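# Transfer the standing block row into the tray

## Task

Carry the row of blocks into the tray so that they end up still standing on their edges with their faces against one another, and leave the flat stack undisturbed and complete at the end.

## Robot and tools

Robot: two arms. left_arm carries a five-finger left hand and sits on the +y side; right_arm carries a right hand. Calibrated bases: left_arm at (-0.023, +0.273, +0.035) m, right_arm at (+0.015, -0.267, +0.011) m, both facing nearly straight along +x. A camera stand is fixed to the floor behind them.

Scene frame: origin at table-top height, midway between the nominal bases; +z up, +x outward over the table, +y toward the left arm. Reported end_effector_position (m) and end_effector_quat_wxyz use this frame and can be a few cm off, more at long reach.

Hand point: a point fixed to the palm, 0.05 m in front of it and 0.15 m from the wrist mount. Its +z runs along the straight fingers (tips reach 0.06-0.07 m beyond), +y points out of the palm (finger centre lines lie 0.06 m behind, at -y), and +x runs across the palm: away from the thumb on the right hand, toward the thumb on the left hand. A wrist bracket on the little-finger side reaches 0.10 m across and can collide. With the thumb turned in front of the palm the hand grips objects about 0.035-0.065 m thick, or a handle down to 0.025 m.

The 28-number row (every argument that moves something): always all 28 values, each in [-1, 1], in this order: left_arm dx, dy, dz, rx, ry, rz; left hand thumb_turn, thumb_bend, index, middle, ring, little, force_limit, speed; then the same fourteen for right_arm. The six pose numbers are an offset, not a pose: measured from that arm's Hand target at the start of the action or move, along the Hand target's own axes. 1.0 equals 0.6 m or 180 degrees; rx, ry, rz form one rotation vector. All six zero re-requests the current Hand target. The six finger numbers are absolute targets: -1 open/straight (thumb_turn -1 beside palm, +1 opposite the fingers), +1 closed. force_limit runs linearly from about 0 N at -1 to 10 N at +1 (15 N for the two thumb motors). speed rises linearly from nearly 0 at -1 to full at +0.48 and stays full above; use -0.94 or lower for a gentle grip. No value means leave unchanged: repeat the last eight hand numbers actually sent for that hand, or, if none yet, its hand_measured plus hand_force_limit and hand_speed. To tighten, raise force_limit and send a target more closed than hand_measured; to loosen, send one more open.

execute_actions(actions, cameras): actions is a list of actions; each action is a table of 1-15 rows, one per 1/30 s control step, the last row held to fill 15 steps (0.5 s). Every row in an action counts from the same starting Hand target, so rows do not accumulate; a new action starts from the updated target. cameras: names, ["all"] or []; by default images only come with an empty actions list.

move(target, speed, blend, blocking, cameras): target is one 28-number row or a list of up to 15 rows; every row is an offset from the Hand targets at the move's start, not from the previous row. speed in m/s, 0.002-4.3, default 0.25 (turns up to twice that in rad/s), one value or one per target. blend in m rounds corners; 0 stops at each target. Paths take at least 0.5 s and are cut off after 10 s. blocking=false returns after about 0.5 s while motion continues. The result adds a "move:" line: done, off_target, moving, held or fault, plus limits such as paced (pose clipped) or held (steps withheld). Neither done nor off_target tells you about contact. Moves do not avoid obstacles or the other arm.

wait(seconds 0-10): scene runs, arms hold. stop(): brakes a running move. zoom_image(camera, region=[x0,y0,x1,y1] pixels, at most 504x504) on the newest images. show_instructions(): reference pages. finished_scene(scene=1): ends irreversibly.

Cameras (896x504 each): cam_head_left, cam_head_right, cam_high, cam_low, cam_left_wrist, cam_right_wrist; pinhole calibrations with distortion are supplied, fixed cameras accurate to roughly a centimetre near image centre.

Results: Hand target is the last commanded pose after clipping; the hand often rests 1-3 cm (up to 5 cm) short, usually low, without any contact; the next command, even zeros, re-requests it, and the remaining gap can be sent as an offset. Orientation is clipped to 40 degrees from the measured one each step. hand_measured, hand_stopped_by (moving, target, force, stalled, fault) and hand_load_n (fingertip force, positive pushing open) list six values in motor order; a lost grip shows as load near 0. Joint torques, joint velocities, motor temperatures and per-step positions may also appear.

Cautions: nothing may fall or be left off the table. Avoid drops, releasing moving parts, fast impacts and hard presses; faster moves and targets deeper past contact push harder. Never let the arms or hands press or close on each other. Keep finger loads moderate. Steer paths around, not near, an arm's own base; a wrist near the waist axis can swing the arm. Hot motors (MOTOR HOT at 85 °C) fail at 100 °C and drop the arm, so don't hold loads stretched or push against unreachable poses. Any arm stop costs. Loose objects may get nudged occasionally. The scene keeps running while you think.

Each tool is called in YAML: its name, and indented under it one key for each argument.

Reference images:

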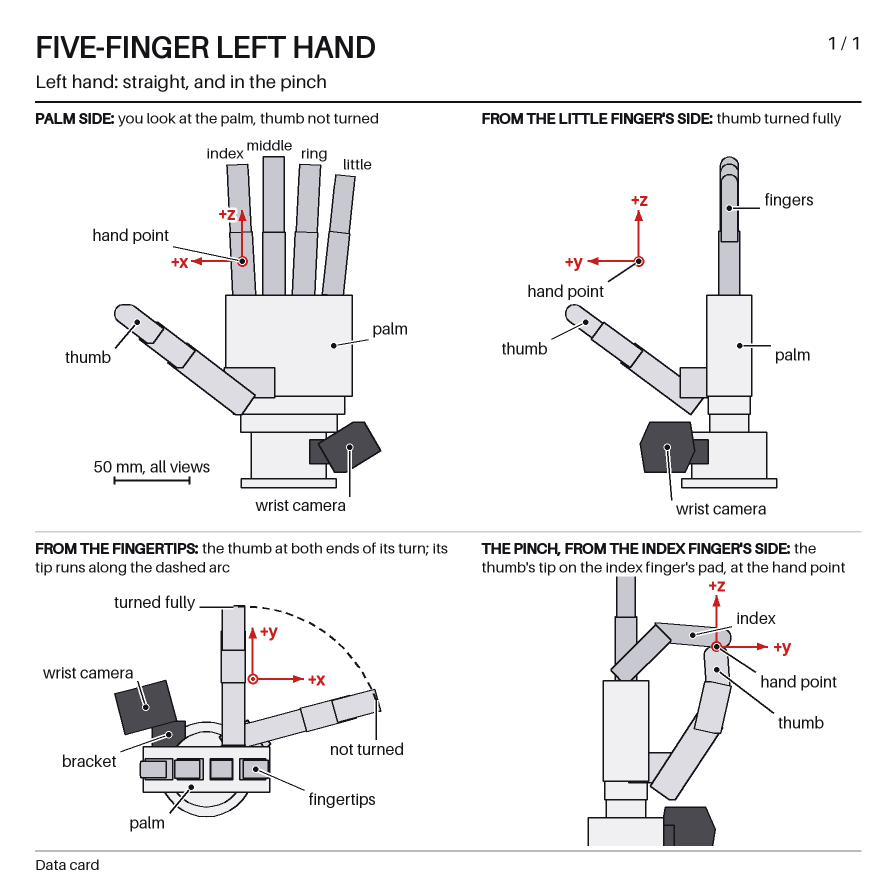

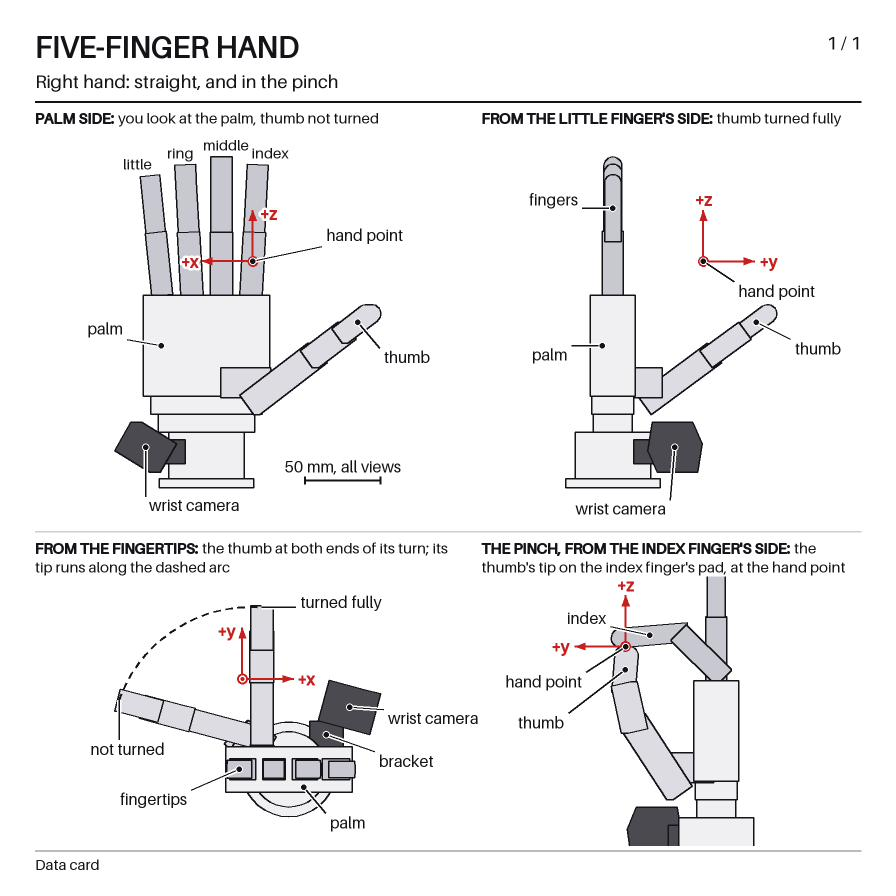

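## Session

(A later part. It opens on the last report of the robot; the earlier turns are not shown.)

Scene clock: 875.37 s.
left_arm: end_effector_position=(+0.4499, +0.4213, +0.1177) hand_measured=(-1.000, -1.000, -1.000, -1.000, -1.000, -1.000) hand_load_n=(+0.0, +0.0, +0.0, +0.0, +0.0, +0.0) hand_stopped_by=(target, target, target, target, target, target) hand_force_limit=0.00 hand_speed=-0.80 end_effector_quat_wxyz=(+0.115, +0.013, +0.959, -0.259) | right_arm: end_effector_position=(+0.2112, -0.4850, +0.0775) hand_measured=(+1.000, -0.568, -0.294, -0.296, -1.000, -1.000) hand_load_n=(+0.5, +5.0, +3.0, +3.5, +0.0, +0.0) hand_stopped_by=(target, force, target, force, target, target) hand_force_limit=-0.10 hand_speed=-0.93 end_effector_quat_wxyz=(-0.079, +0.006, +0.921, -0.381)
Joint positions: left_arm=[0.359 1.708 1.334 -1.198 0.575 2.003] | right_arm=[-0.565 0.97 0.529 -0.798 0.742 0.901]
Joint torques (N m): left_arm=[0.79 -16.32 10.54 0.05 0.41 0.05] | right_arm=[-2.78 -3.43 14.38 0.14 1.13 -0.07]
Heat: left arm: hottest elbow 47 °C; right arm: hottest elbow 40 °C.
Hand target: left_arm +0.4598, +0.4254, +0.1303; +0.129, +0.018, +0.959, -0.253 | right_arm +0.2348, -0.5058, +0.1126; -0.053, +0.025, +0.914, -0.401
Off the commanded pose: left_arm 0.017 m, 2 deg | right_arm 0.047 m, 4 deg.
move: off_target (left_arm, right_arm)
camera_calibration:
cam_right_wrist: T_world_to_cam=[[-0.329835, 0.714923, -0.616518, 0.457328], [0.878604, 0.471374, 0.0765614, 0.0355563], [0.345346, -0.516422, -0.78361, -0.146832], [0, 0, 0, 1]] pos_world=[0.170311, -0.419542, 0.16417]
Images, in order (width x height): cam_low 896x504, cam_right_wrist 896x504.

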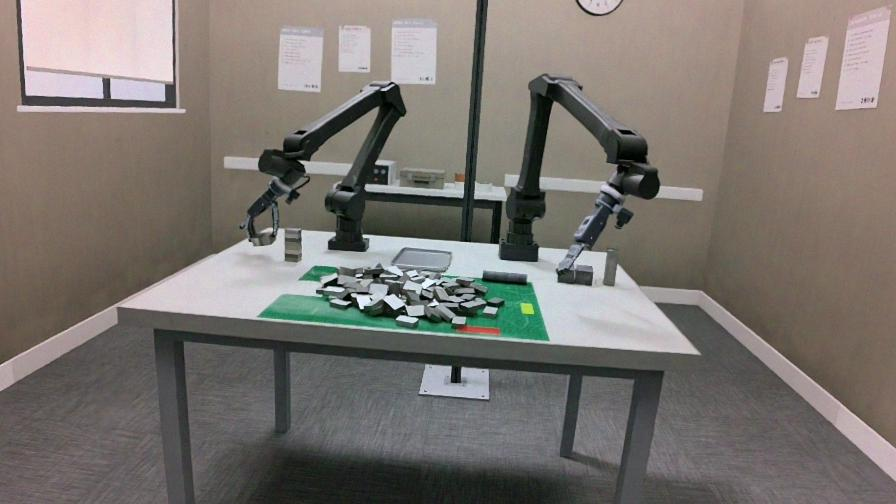

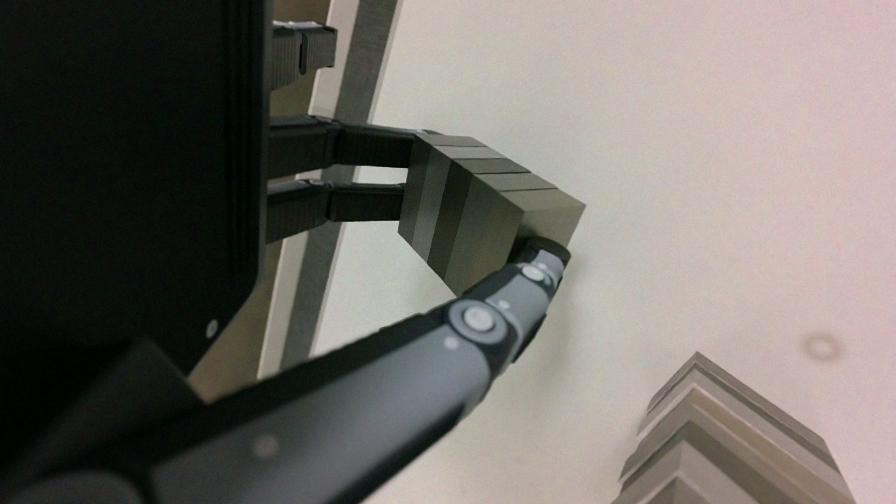

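execute_actions:
  actions:
    - [[0,0,0,0,0,0,-1,-1,-1,-1,-1,-1,0,-0.8,0,0,0,0,0,0,1,-0.19,-0.294,-0.288,-1,-1,0.15,-0.93]]
  cameras: ["cam_right_wrist"]

Scene clock: 910.17 s.
left_arm: end_effector_position=(+0.4499, +0.4213, +0.1177) hand_measured=(-1.000, -1.000, -1.000, -1.000, -1.000, -1.000) hand_load_n=(+0.0, +0.0, +0.0, +0.0, +0.0, +0.0) hand_stopped_by=(target, target, target, target, target, target) hand_force_limit=0.00 hand_speed=-0.80 end_effector_quat_wxyz=(+0.115, +0.013, +0.959, -0.259) | right_arm: end_effector_position=(+0.2112, -0.4850, +0.0775) hand_measured=(+1.000, -0.554, -0.294, -0.296, -1.000, -1.000) hand_load_n=(+1.0, +8.0, +4.5, +5.0, +0.0, +0.0) hand_stopped_by=(target, force, target, force, target, target) hand_force_limit=0.15 hand_speed=-0.93 end_effector_quat_wxyz=(-0.079, +0.006, +0.921, -0.381)
Joint positions: left_arm=[0.359 1.708 1.334 -1.198 0.575 2.003] | right_arm=[-0.565 0.97 0.529 -0.798 0.742 0.901]
Joint torques (N m): left_arm=[0.79 -16.32 10.55 0.02 0.4 0.05] | right_arm=[-2.73 -3.55 14.38 0.24 1.14 -0.07]
Motor temperatures (°C): left_arm=[31 30 47 26 26 28] | right_arm=[26 28 42 27 28 27]
Heat: left arm: hottest elbow 47 °C; right arm: hottest elbow 42 °C.
Hand target: left_arm +0.4598, +0.4254, +0.1303; +0.129, +0.018, +0.959, -0.253 | right_arm +0.2348, -0.5058, +0.1126; -0.053, +0.025, +0.914, -0.401
Off the commanded pose: left_arm 0.017 m, 2 deg | right_arm 0.047 m, 4 deg.
Step readings (end_effector_position of left_arm | right_arm):
0: (+0.4499, +0.4213, +0.1177) | (+0.2112, -0.4850, +0.0775)
1: (+0.4499, +0.4213, +0.1177) | (+0.2112, -0.4850, +0.0775)
2: (+0.4499, +0.4213, +0.1177) | (+0.2112, -0.4850, +0.0775)
4: (+0.4499, +0.4213, +0.1177) | (+0.2112, -0.4850, +0.0775)
8: (+0.4499, +0.4213, +0.1177) | (+0.2112, -0.4850, +0.0775)
15: (+0.4499, +0.4213, +0.1177) | (+0.2112, -0.4850, +0.0775)
camera_calibration:
cam_right_wrist: T_world_to_cam=[[-0.329835, 0.714923, -0.616518, 0.457328], [0.878604, 0.471374, 0.0765614, 0.0355563], [0.345346, -0.516422, -0.78361, -0.146832], [0, 0, 0, 1]] pos_world=[0.170311, -0.419542, 0.16417]
Images, in order (width x height): cam_right_wrist 896x504.

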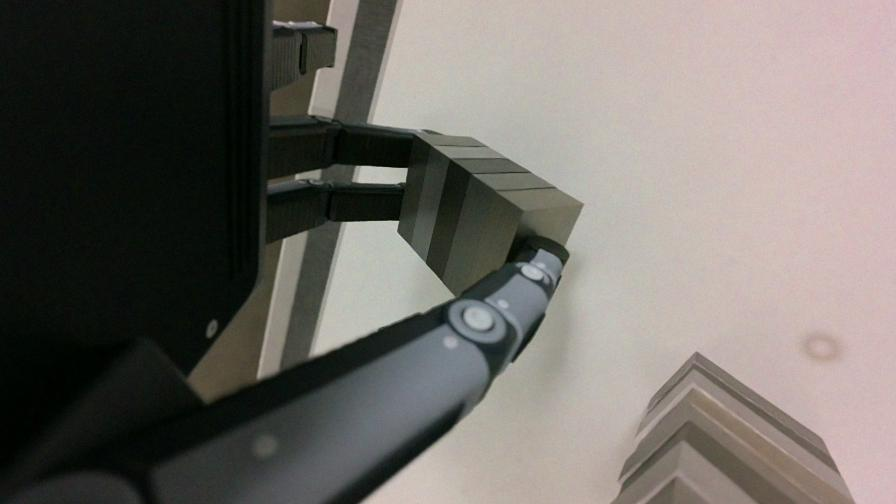

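move:
  target:
    - [0,0,0,0,0,0,-1,-1,-1,-1,-1,-1,0,-0.8,0.0268,-0.0883,-0.0918,0,0,0,1,-0.19,-0.294,-0.288,-1,-1,0.15,-0.93]
    - [0,0,0,0,0,0,-1,-1,-1,-1,-1,-1,0,-0.8,-0.062,0.1593,-0.3975,0.028,-0.176,-0.1041,1,-0.19,-0.294,-0.288,-1,-1,0.15,-0.93]
    - [0,0,0,0,0,0,-1,-1,-1,-1,-1,-1,0,-0.8,0.2578,0.4653,-0.6708,0.0559,-0.3519,-0.2082,1,-0.19,-0.294,-0.288,-1,-1,0.15,-0.93]
  speed: [0.12,0.18,0.18]
  blend: [0.03,0.06,0]
  cameras: ["all"]

Scene clock: 1053.50 s.
left_arm: end_effector_position=(+0.4499, +0.4213, +0.1177) hand_measured=(-1.000, -1.000, -1.000, -1.000, -1.000, -1.000) hand_load_n=(+0.0, +0.0, +0.0, +0.0, +0.5, +0.0) hand_stopped_by=(target, target, target, target, target, target) hand_force_limit=0.00 hand_speed=-0.80 end_effector_quat_wxyz=(+0.115, +0.013, +0.959, -0.259) | right_arm: end_effector_position=(+0.1309, -0.0325, +0.1630) hand_measured=(+1.000, -0.554, -0.294, -0.296, -1.000, -1.000) hand_load_n=(+0.5, +8.0, +3.5, +4.5, +0.0, +0.0) hand_stopped_by=(target, force, target, force, target, target) hand_force_limit=0.15 hand_speed=-0.93 end_effector_quat_wxyz=(+0.266, -0.534, +0.718, -0.359)
Joint positions: left_arm=[0.359 1.708 1.334 -1.198 0.575 2.003] | right_arm=[1.587 1.079 0.782 -1.674 0.86 2.077]
Joint torques (N m): left_arm=[0.62 -16.26 10.56 0.05 0.41 0.05] | right_arm=[-0.73 -4.19 13 -1.22 1.52 0.1]
Motor temperatures (°C): left_arm=[31 30 47 25 26 28] | right_arm=[26 28 47 27 29 27]
Heat: left arm: hottest elbow 47 °C; right arm: hottest elbow 47 °C.
Hand target: left_arm +0.4598, +0.4254, +0.1303; +0.129, +0.018, +0.959, -0.253 | right_arm +0.1293, -0.0089, +0.1897; +0.304, -0.469, +0.731, -0.391
Off the commanded pose: left_arm 0.017 m, 2 deg | right_arm 0.036 m, 9 deg.
joint sent to its limit (right arm) — joint 4 (wrist pitch), lower limit; joint 6 (wrist roll), upper limit. The joint targets are off in orientation, not in position.
move: off_target (left_arm, right_arm)
camera_calibration:
cam_right_wrist: T_world_to_cam=[[-0.650969, -0.107432, -0.751464, 0.197271], [-0.29347, 0.948582, 0.11861, 0.0483559], [0.700082, 0.297743, -0.649025, 0.139596], [0, 0, 0, 1]] pos_world=[0.0448798, -0.0662399, 0.233108]

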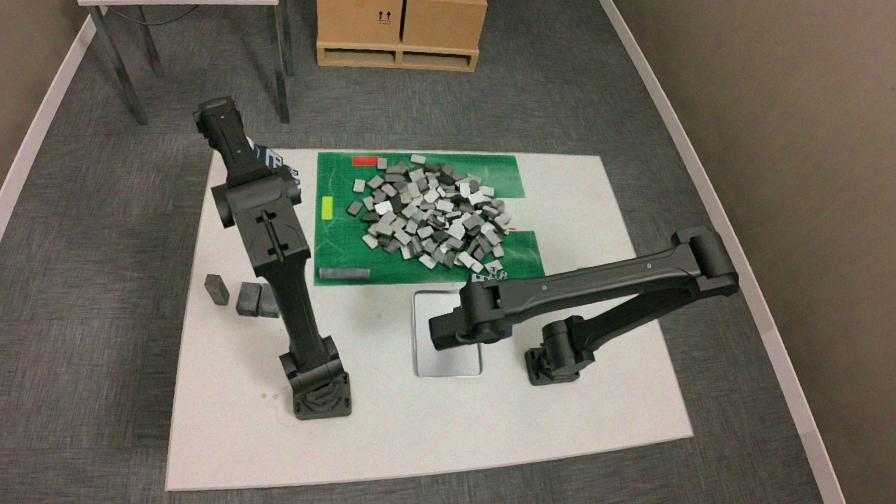

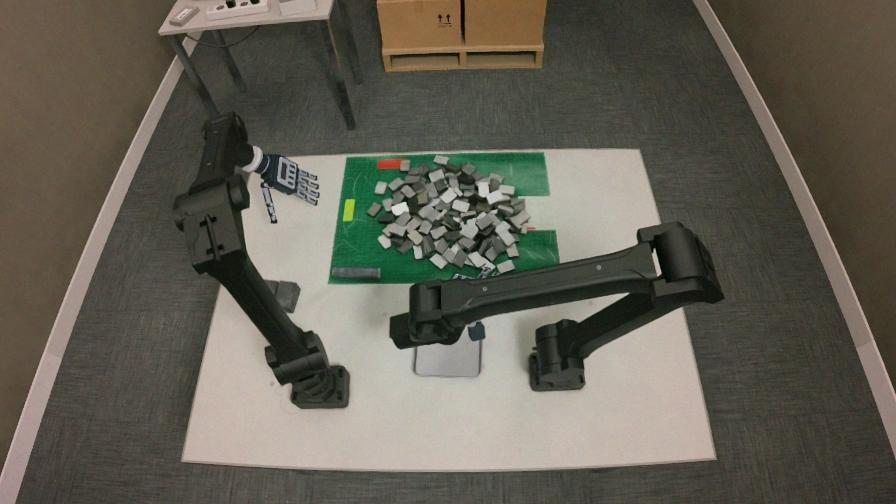

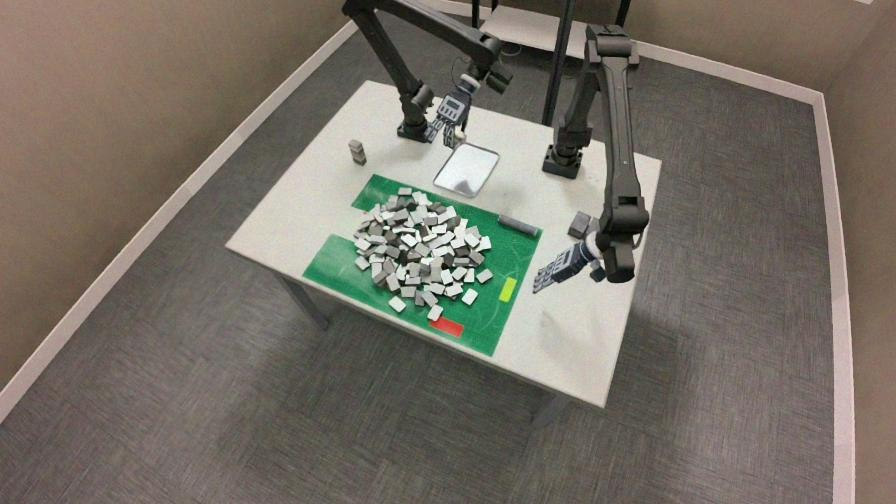

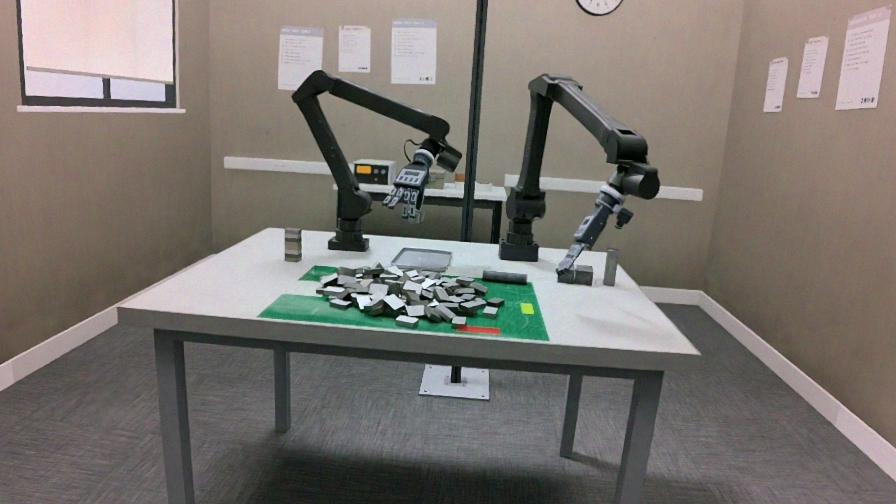

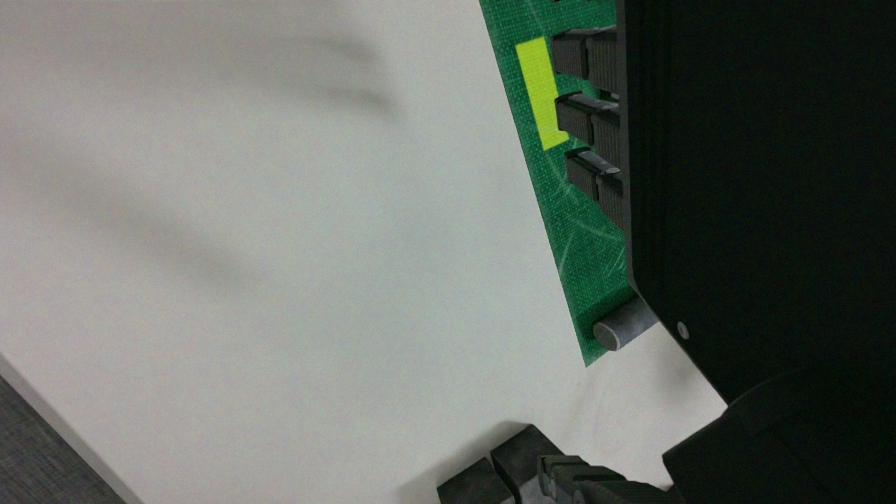

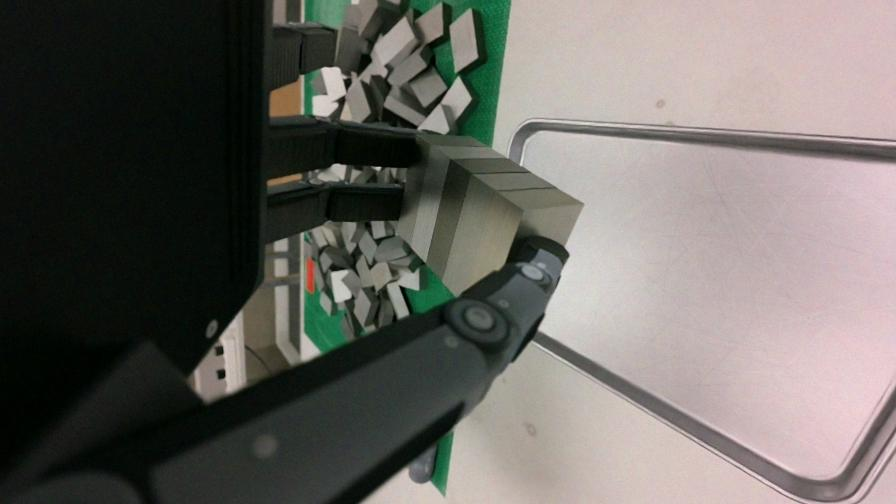

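execute_actions:
  actions: []
  cameras: ["cam_head_right","cam_low","cam_right_wrist","cam_high"]

Scene clock: 1100.80 s.
left_arm: end_effector_position=(+0.4499, +0.4213, +0.1177) hand_measured=(-1.000, -1.000, -1.000, -1.000, -1.000, -1.000) hand_load_n=(-0.5, +0.0, +0.0, +0.0, +0.0, +0.0) hand_stopped_by=(target, target, target, target, target, target) hand_force_limit=0.00 hand_speed=-0.80 end_effector_quat_wxyz=(+0.115, +0.013, +0.959, -0.259) | right_arm: end_effector_position=(+0.1309, -0.0325, +0.1630) hand_measured=(+1.000, -0.554, -0.294, -0.296, -1.000, -1.000) hand_load_n=(+0.5, +8.0, +4.0, +4.5, +0.0, +0.0) hand_stopped_by=(target, force, target, force, target, target) hand_force_limit=0.15 hand_speed=-0.93 end_effector_quat_wxyz=(+0.266, -0.534, +0.718, -0.359)
Joint positions: left_arm=[0.359 1.708 1.334 -1.198 0.575 2.003] | right_arm=[1.587 1.079 0.782 -1.674 0.86 2.077]
Joint velocities: within noise
Joint torques (N m): left_arm=[0.79 -16.26 10.55 0.08 0.41 0.05] | right_arm=[-0.73 -3.96 13.03 -1.24 1.51 0.08]
Motor temperatures (°C): left_arm=[31 30 48 25 26 28] | right_arm=[26 28 47 27 30 27]
Heat: left arm: hottest elbow 48 °C; right arm: hottest elbow 47 °C.
Hand target: left_arm +0.4598, +0.4254, +0.1303; +0.129, +0.018, +0.959, -0.253 | right_arm +0.1293, -0.0089, +0.1897; +0.304, -0.470, +0.731, -0.391
Off the commanded pose: left_arm 0.017 m, 2 deg | right_arm 0.036 m, 9 deg.
camera_calibration:
cam_right_wrist: T_world_to_cam=[[-0.650969, -0.107432, -0.751464, 0.197271], [-0.29347, 0.948582, 0.11861, 0.0483559], [0.700082, 0.297743, -0.649025, 0.139596], [0, 0, 0, 1]] pos_world=[0.0448798, -0.0662399, 0.233108]
Images, in order (width x height): cam_head_right 896x504, cam_high 896x504, cam_low 896x504, cam_right_wrist 896x504.

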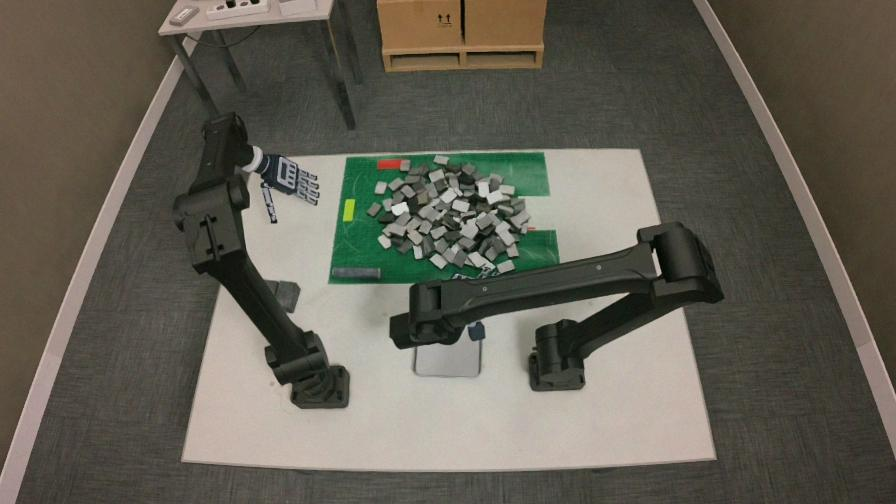

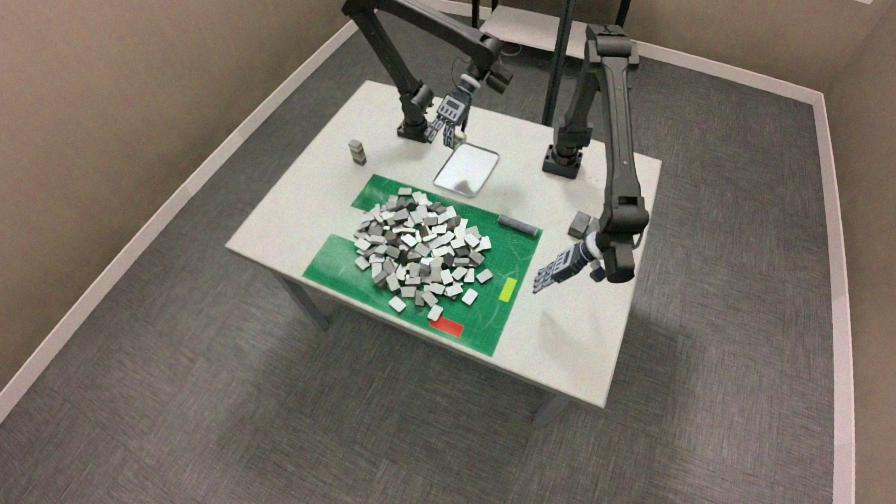

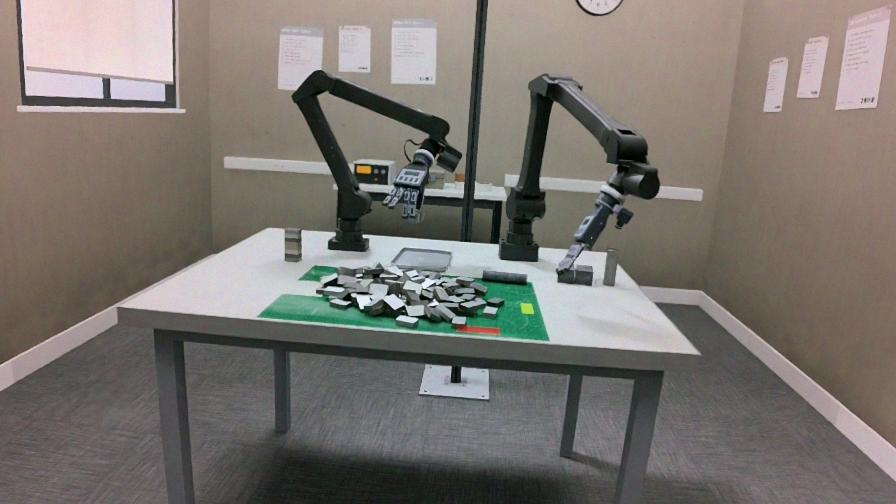

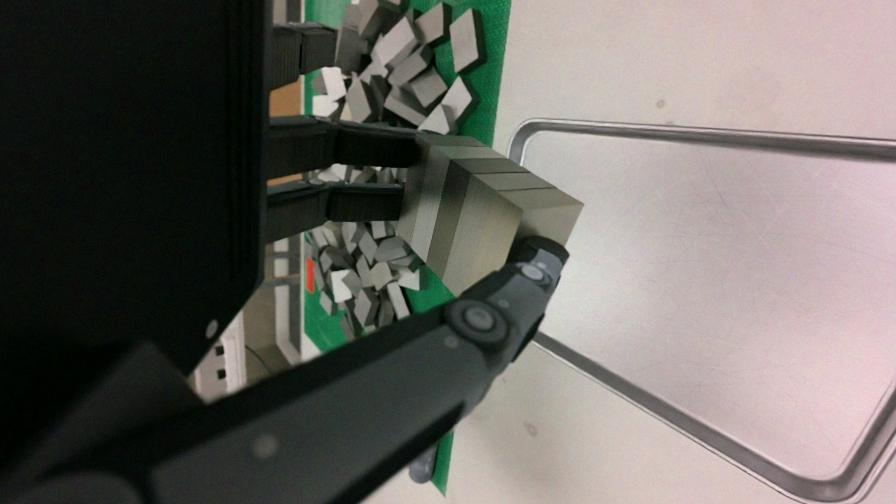

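move:
  target: [0,0,0,0,0,0,-1,-1,-1,-1,-1,-1,0,-0.8,0.0088,0.1128,0.0372,-0.0061,-0.0712,-0.0426,1,-0.19,-0.294,-0.288,-1,-1,0.15,-0.93]
  speed: 0.08
  cameras: ["cam_right_wrist"]

Scene clock: 1224.40 s.
left_arm: end_effector_position=(+0.4499, +0.4213, +0.1177) hand_measured=(-1.000, -1.000, -1.000, -1.000, -1.000, -1.000) hand_load_n=(+0.0, +0.0, +0.0, +0.0, +0.0, +0.0) hand_stopped_by=(target, target, target, target, target, target) hand_force_limit=0.00 hand_speed=-0.80 end_effector_quat_wxyz=(+0.115, +0.013, +0.959, -0.259) | right_arm: end_effector_position=(+0.1163, -0.0082, +0.1164) hand_measured=(+1.000, -0.554, -0.294, -0.296, -1.000, -1.000) hand_load_n=(+0.5, +8.5, +3.5, +4.5, +0.0, +0.0) hand_stopped_by=(target, force, target, force, target, target) hand_force_limit=0.15 hand_speed=-0.93 end_effector_quat_wxyz=(+0.337, -0.567, +0.665, -0.350)
Joint positions: left_arm=[0.359 1.708 1.334 -1.198 0.575 2.003] | right_arm=[1.707 1.151 0.665 -1.462 0.968 2.078]
Joint torques (N m): left_arm=[0.79 -16.32 10.55 0.08 0.4 0.05] | right_arm=[-0.56 -4.37 7.2 -0.39 1.67 0.09]
Heat: left arm: hottest elbow 48 °C; right arm: hottest elbow 47 °C.
Hand target: left_arm +0.4598, +0.4254, +0.1303; +0.129, +0.018, +0.959, -0.253 | right_arm +0.1150, -0.0031, +0.1198; +0.352, -0.561, +0.663, -0.349
Off the commanded pose: left_arm 0.017 m, 2 deg | right_arm 0.006 m, 2 deg.
joint sent to its limit (right arm) — joint 6 (wrist roll), upper limit. The joint targets still meet the commanded pose.
move: off_target (left_arm)
camera_calibration:
cam_right_wrist: T_world_to_cam=[[-0.551973, -0.178017, -0.814638, 0.150674], [-0.451908, 0.8849, 0.112828, 0.0451818], [0.700789, 0.43042, -0.568889, 0.103973], [0, 0, 0, 1]] pos_world=[0.0307231, -0.0579107, 0.176796]
Images, in order (width x height): cam_right_wrist 896x504.

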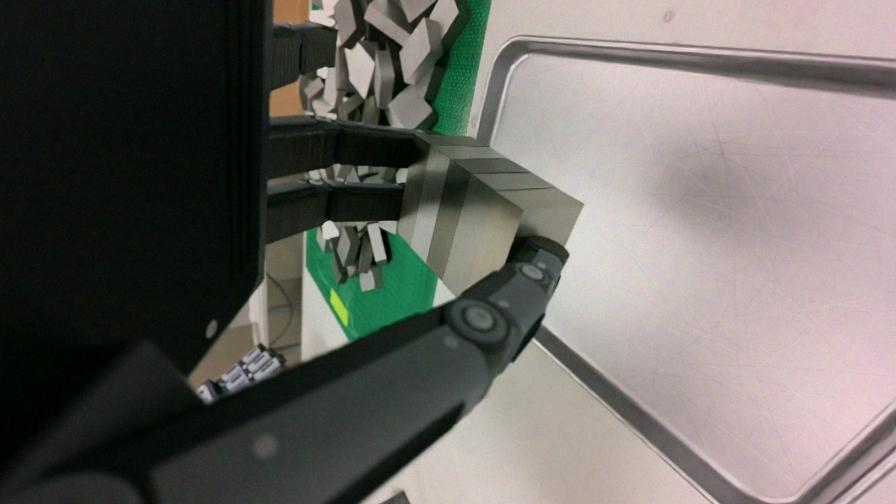

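zoom_image:
  camera: "cam_right_wrist"
  region: [380, 110, 620, 320]

Scaled by 2.100.

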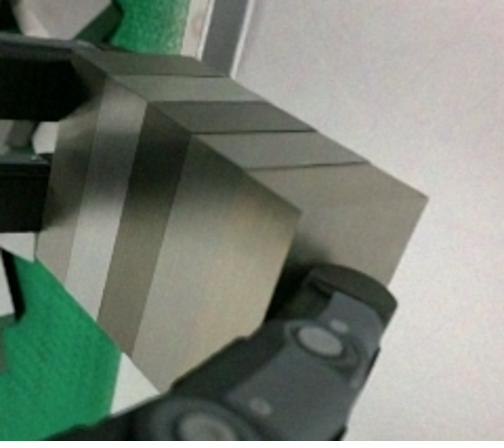

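move:
  target: [0,0,0,0,0,0,-1,-1,-1,-1,-1,-1,0,-0.8,0.0080,0.0928,0.0553,0,0,0,1,-0.19,-0.294,-0.288,-1,-1,0.15,-0.93]
  speed: 0.06
  cameras: ["cam_right_wrist","cam_high"]

zoom_image:
  camera: "cam_right_wrist"
  region: [380, 90, 640, 330]

zoom_image:
  camera: "cam_high"
  region: [390, 60, 550, 220]

Scene clock: 1347.97 s.
left_arm: end_effector_position=(+0.4499, +0.4213, +0.1177) hand_measured=(-1.000, -1.000, -1.000, -1.000, -1.000, -1.000) hand_load_n=(+0.0, +0.0, +0.0, +0.0, +0.0, +0.0) hand_stopped_by=(target, target, target, target, target, target) hand_force_limit=0.00 hand_speed=-0.80 end_effector_quat_wxyz=(+0.115, +0.013, +0.959, -0.259) | right_arm: end_effector_position=(+0.1164, -0.0076, +0.0520) hand_measured=(+1.000, -0.554, -0.294, -0.296, -1.000, -1.000) hand_load_n=(+0.5, +8.5, +3.5, +4.5, +0.0, +0.0) hand_stopped_by=(target, force, target, force, target, target) hand_force_limit=0.15 hand_speed=-0.93 end_effector_quat_wxyz=(+0.338, -0.567, +0.665, -0.350)
Joint positions: left_arm=[0.359 1.708 1.334 -1.198 0.575 2.003] | right_arm=[1.707 1.285 0.565 -1.226 0.968 2.078]
Joint torques (N m): left_arm=[0.73 -16.32 10.54 0.02 0.41 0.06] | right_arm=[-0.67 -5.01 6.02 -0.51 1.66 0.09]
Motor temperatures (°C): left_arm=[30 31 49 25 26 28] | right_arm=[26 27 41 27 32 27]
Heat: left arm: hottest elbow 49 °C; right arm: hottest elbow 41 °C.
Hand target: left_arm +0.4598, +0.4254, +0.1303; +0.129, +0.018, +0.959, -0.253 | right_arm +0.1152, -0.0030, +0.0548; +0.352, -0.561, +0.663, -0.349
Off the commanded pose: left_arm 0.017 m, 2 deg | right_arm 0.006 m, 2 deg.
joint sent to its limit (right arm) — joint 6 (wrist roll), upper limit. The joint targets still meet the commanded pose.
move: off_target (left_arm)
camera_calibration:
cam_right_wrist: T_world_to_cam=[[-0.551611, -0.17657, -0.815198, 0.0983544], [-0.452202, 0.884549, 0.114396, 0.051827], [0.700884, 0.431737, -0.567772, 0.0670096], [0, 0, 0, 1]] pos_world=[0.0307237, -0.0574076, 0.112296]
Images, in order (width x height): cam_high 896x504, cam_right_wrist 896x504.

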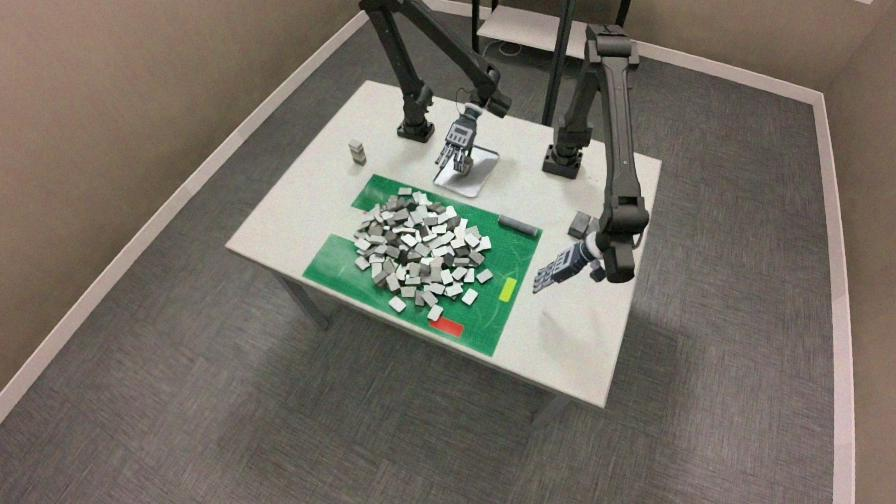

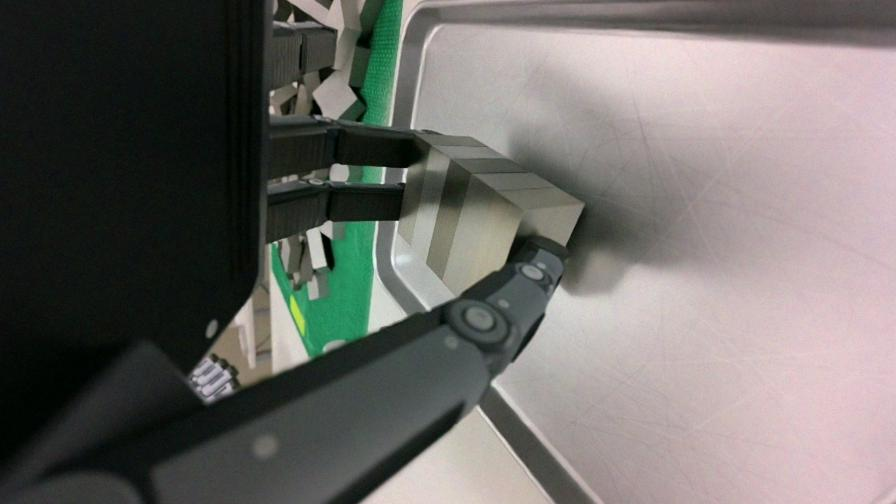

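Scaled by 1.938.

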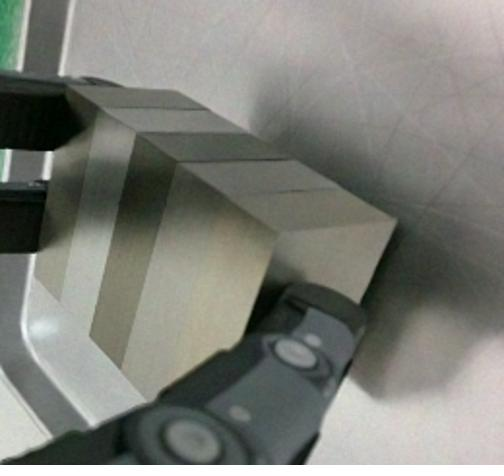

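Scaled by 3.150.

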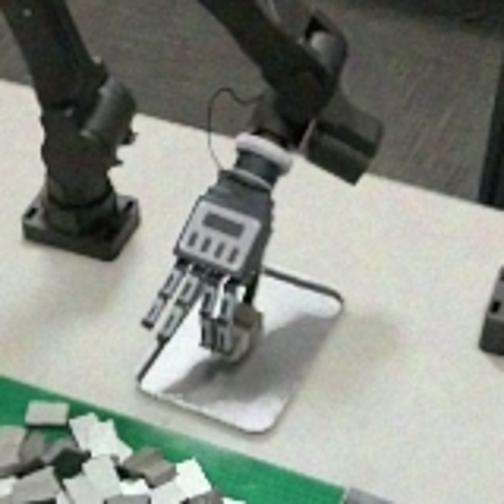

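move:
  target: [0,0,0,0,0,0,-1,-1,-1,-1,-1,-1,0,-0.8,0.0012,0.0143,0.0085,0,0,0,1,-0.19,-0.294,-0.288,-1,-1,0.15,-0.93]
  speed: 0.03
  cameras: ["cam_right_wrist"]

zoom_image:
  camera: "cam_right_wrist"
  region: [380, 90, 640, 330]

Scene clock: 1363.67 s.
left_arm: end_effector_position=(+0.4499, +0.4213, +0.1177) hand_measured=(-1.000, -1.000, -1.000, -1.000, -1.000, -1.000) hand_load_n=(+0.0, +0.0, +0.0, +0.0, +0.0, +0.0) hand_stopped_by=(target, target, target, target, target, target) hand_force_limit=0.00 hand_speed=-0.80 end_effector_quat_wxyz=(+0.115, +0.013, +0.959, -0.259) | right_arm: end_effector_position=(+0.1163, -0.0071, +0.0425) hand_measured=(+1.000, -0.554, -0.294, -0.296, -1.000, -1.000) hand_load_n=(+0.5, +8.5, +3.5, +4.5, +0.0, +0.0) hand_stopped_by=(target, force, target, force, target, target) hand_force_limit=0.15 hand_speed=-0.93 end_effector_quat_wxyz=(+0.338, -0.567, +0.665, -0.349)
Joint positions: left_arm=[0.359 1.708 1.334 -1.198 0.575 2.003] | right_arm=[1.707 1.31 0.554 -1.187 0.969 2.078]
Joint torques (N m): left_arm=[0.79 -16.32 10.55 0.06 0.41 0.04] | right_arm=[-0.62 -5.13 5.76 -0.5 1.65 0.09]
Heat: left arm: hottest elbow 49 °C; right arm: hottest elbow 40 °C.
Hand target: left_arm +0.4598, +0.4254, +0.1303; +0.129, +0.018, +0.959, -0.253 | right_arm +0.1153, -0.0030, +0.0449; +0.352, -0.561, +0.663, -0.349
Off the commanded pose: left_arm 0.017 m, 2 deg | right_arm 0.005 m, 2 deg.
joint sent to its limit (right arm) — joint 6 (wrist roll), upper limit. The joint targets still meet the commanded pose.
move: off_target (left_arm)
camera_calibration:
cam_right_wrist: T_world_to_cam=[[-0.551466, -0.175269, -0.815577, 0.0906533], [-0.452232, 0.88436, 0.115734, 0.0523767], [0.700979, 0.432653, -0.566956, 0.0614207], [0, 0, 0, 1]] pos_world=[0.030624, -0.057005, 0.102696]
Images, in order (width x height): cam_right_wrist 896x504.

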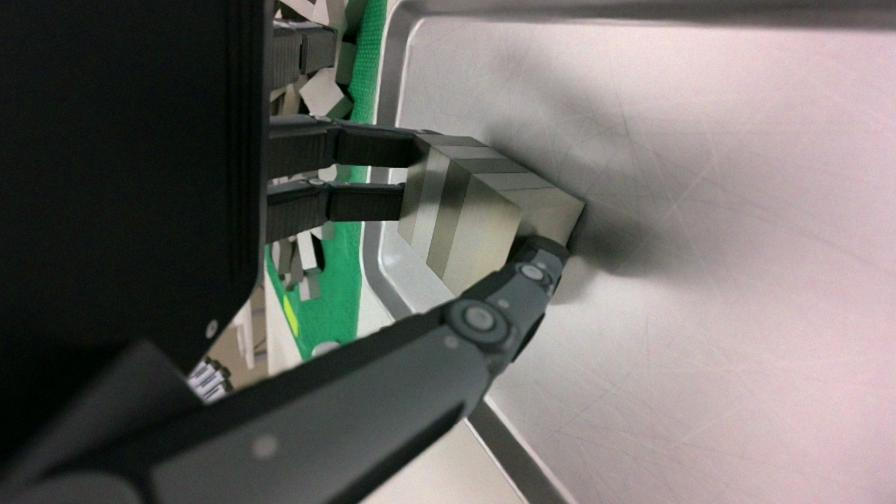

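Scaled by 1.938.

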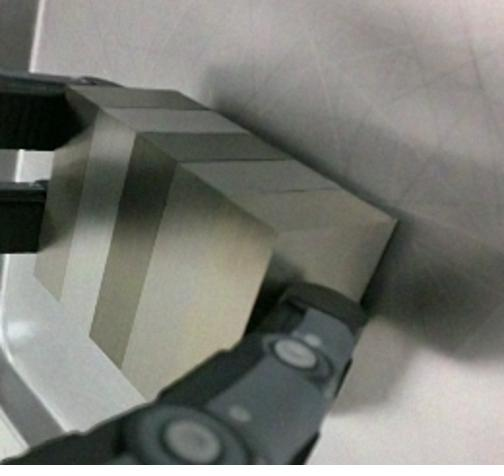

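move:
  target: [0,0,0,0,0,0,-1,-1,-1,-1,-1,-1,0,-0.8,0.0006,0.0071,0.0043,0,0,0,1,-0.19,-0.294,-0.288,-1,-1,0.15,-0.93]
  speed: 0.03
  cameras: ["cam_right_wrist"]

zoom_image:
  camera: "cam_right_wrist"
  region: [380, 90, 640, 330]

Scene clock: 1375.17 s.
left_arm: end_effector_position=(+0.4499, +0.4213, +0.1177) hand_measured=(-1.000, -1.000, -1.000, -1.000, -1.000, -1.000) hand_load_n=(+0.0, +0.0, +0.0, +0.0, +0.0, +0.0) hand_stopped_by=(target, target, target, target, target, target) hand_force_limit=0.00 hand_speed=-0.80 end_effector_quat_wxyz=(+0.115, +0.013, +0.959, -0.259) | right_arm: end_effector_position=(+0.1164, -0.0056, +0.0397) hand_measured=(+1.000, -0.554, -0.294, -0.296, -1.000, -1.000) hand_load_n=(+0.0, +7.5, +3.5, +5.0, +0.0, +0.0) hand_stopped_by=(target, force, target, force, target, target) hand_force_limit=0.15 hand_speed=-0.93 end_effector_quat_wxyz=(+0.340, -0.566, +0.665, -0.348)
Joint positions: left_arm=[0.359 1.708 1.334 -1.198 0.575 2.003] | right_arm=[1.708 1.319 0.551 -1.172 0.971 2.078]
Joint torques (N m): left_arm=[0.79 -16.5 10.59 0.05 0.4 0.05] | right_arm=[-0.67 -4.78 5.41 -0.39 1.54 0.09]
Heat: left arm: hottest elbow 49 °C; right arm: hottest elbow 40 °C.
Hand target: left_arm +0.4598, +0.4254, +0.1303; +0.129, +0.018, +0.959, -0.253 | right_arm +0.1152, -0.0029, +0.0398; +0.352, -0.561, +0.663, -0.349
Off the commanded pose: left_arm 0.017 m, 2 deg | right_arm 0.003 m, 2 deg.
joint sent to its limit (right arm) — joint 6 (wrist roll), upper limit. The joint targets still meet the commanded pose.
move: off_target (left_arm)
camera_calibration:
cam_right_wrist: T_world_to_cam=[[-0.549702, -0.172685, -0.817317, 0.0886221], [-0.453716, 0.883227, 0.118544, 0.0515941], [0.701406, 0.435994, -0.563861, 0.0590215], [0, 0, 0, 1]] pos_world=[0.0307268, -0.0559985, 0.0995962]
Images, in order (width x height): cam_right_wrist 896x504.

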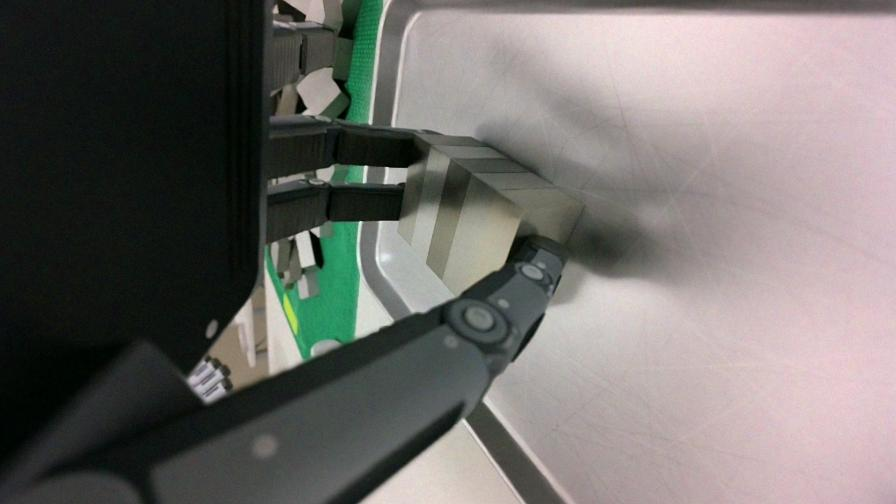

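Scaled by 1.938.

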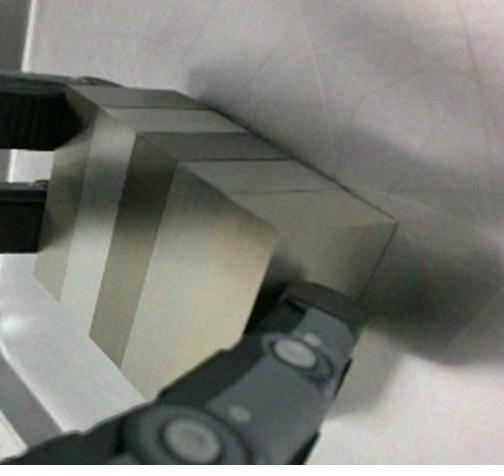

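zoom_image:
  camera: "cam_right_wrist"
  region: [460, 120, 600, 220]

wait:
  seconds: 0
  cameras: ["cam_low", "cam_high"]

zoom_image:
  camera: "cam_low"
  region: [350, 180, 490, 290]

zoom_image:
  camera: "cam_high"
  region: [430, 120, 510, 200]

Scaled by 3.600.

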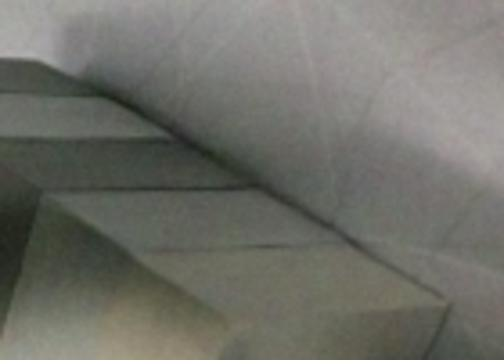

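Scene clock: 1385.23 s.
left_arm: end_effector_position=(+0.4499, +0.4213, +0.1177) hand_measured=(-1.000, -1.000, -1.000, -1.000, -1.000, -1.000) hand_load_n=(+0.0, +0.0, +0.0, +0.0, +0.0, +0.0) hand_stopped_by=(target, target, target, target, target, target) hand_force_limit=0.00 hand_speed=-0.80 end_effector_quat_wxyz=(+0.115, +0.013, +0.959, -0.259) | right_arm: end_effector_position=(+0.1164, -0.0055, +0.0398) hand_measured=(+1.000, -0.554, -0.294, -0.296, -1.000, -1.000) hand_load_n=(+0.0, +8.0, +3.5, +5.0, +0.0, +0.0) hand_stopped_by=(target, force, target, force, target, target) hand_force_limit=0.15 hand_speed=-0.93 end_effector_quat_wxyz=(+0.340, -0.566, +0.665, -0.348)
Joint positions: left_arm=[0.359 1.708 1.334 -1.198 0.575 2.003] | right_arm=[1.708 1.319 0.551 -1.171 0.972 2.078]
Joint torques (N m): left_arm=[0.79 -16.38 10.54 0.08 0.41 0.05] | right_arm=[-0.62 -4.78 5.45 -0.29 1.54 0.09]
Heat: left arm: hottest elbow 49 °C; right arm: hottest elbow 39 °C.
Hand target: left_arm +0.4598, +0.4254, +0.1303; +0.129, +0.018, +0.959, -0.253 | right_arm +0.1152, -0.0028, +0.0399; +0.352, -0.561, +0.663, -0.349
Off the commanded pose: left_arm 0.017 m, 2 deg | right_arm 0.003 m, 1 deg.
Images, in order (width x height): cam_high 896x504, cam_low 896x504.

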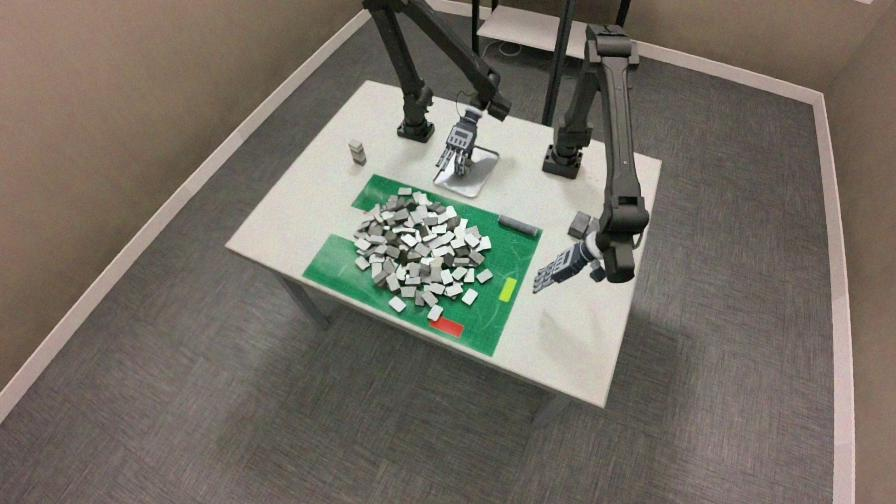

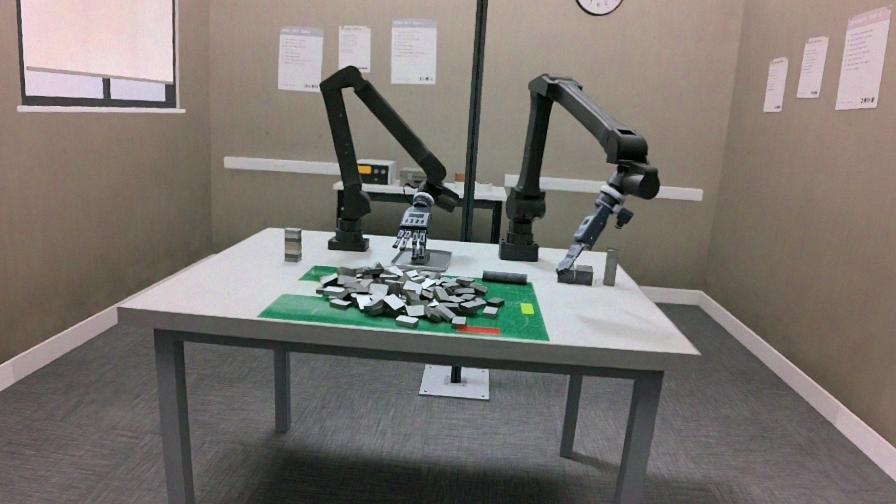

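Scaled by 3.600.

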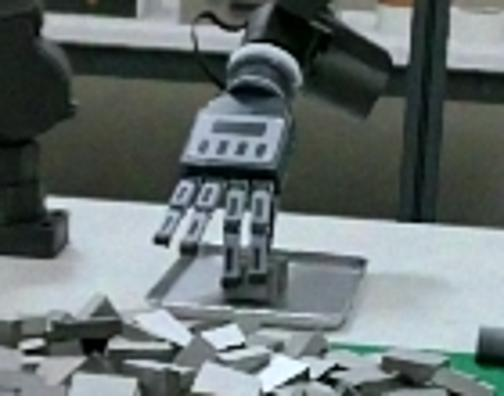

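Scaled by 6.300.

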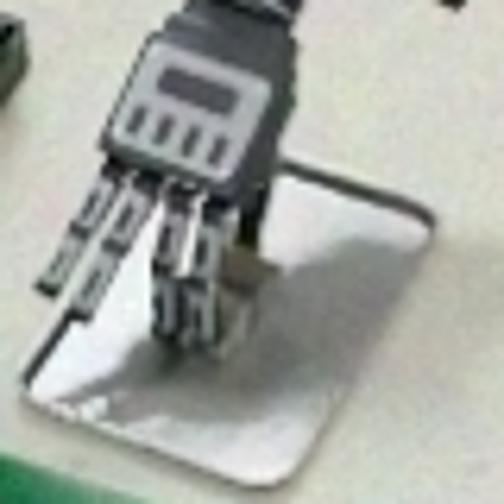

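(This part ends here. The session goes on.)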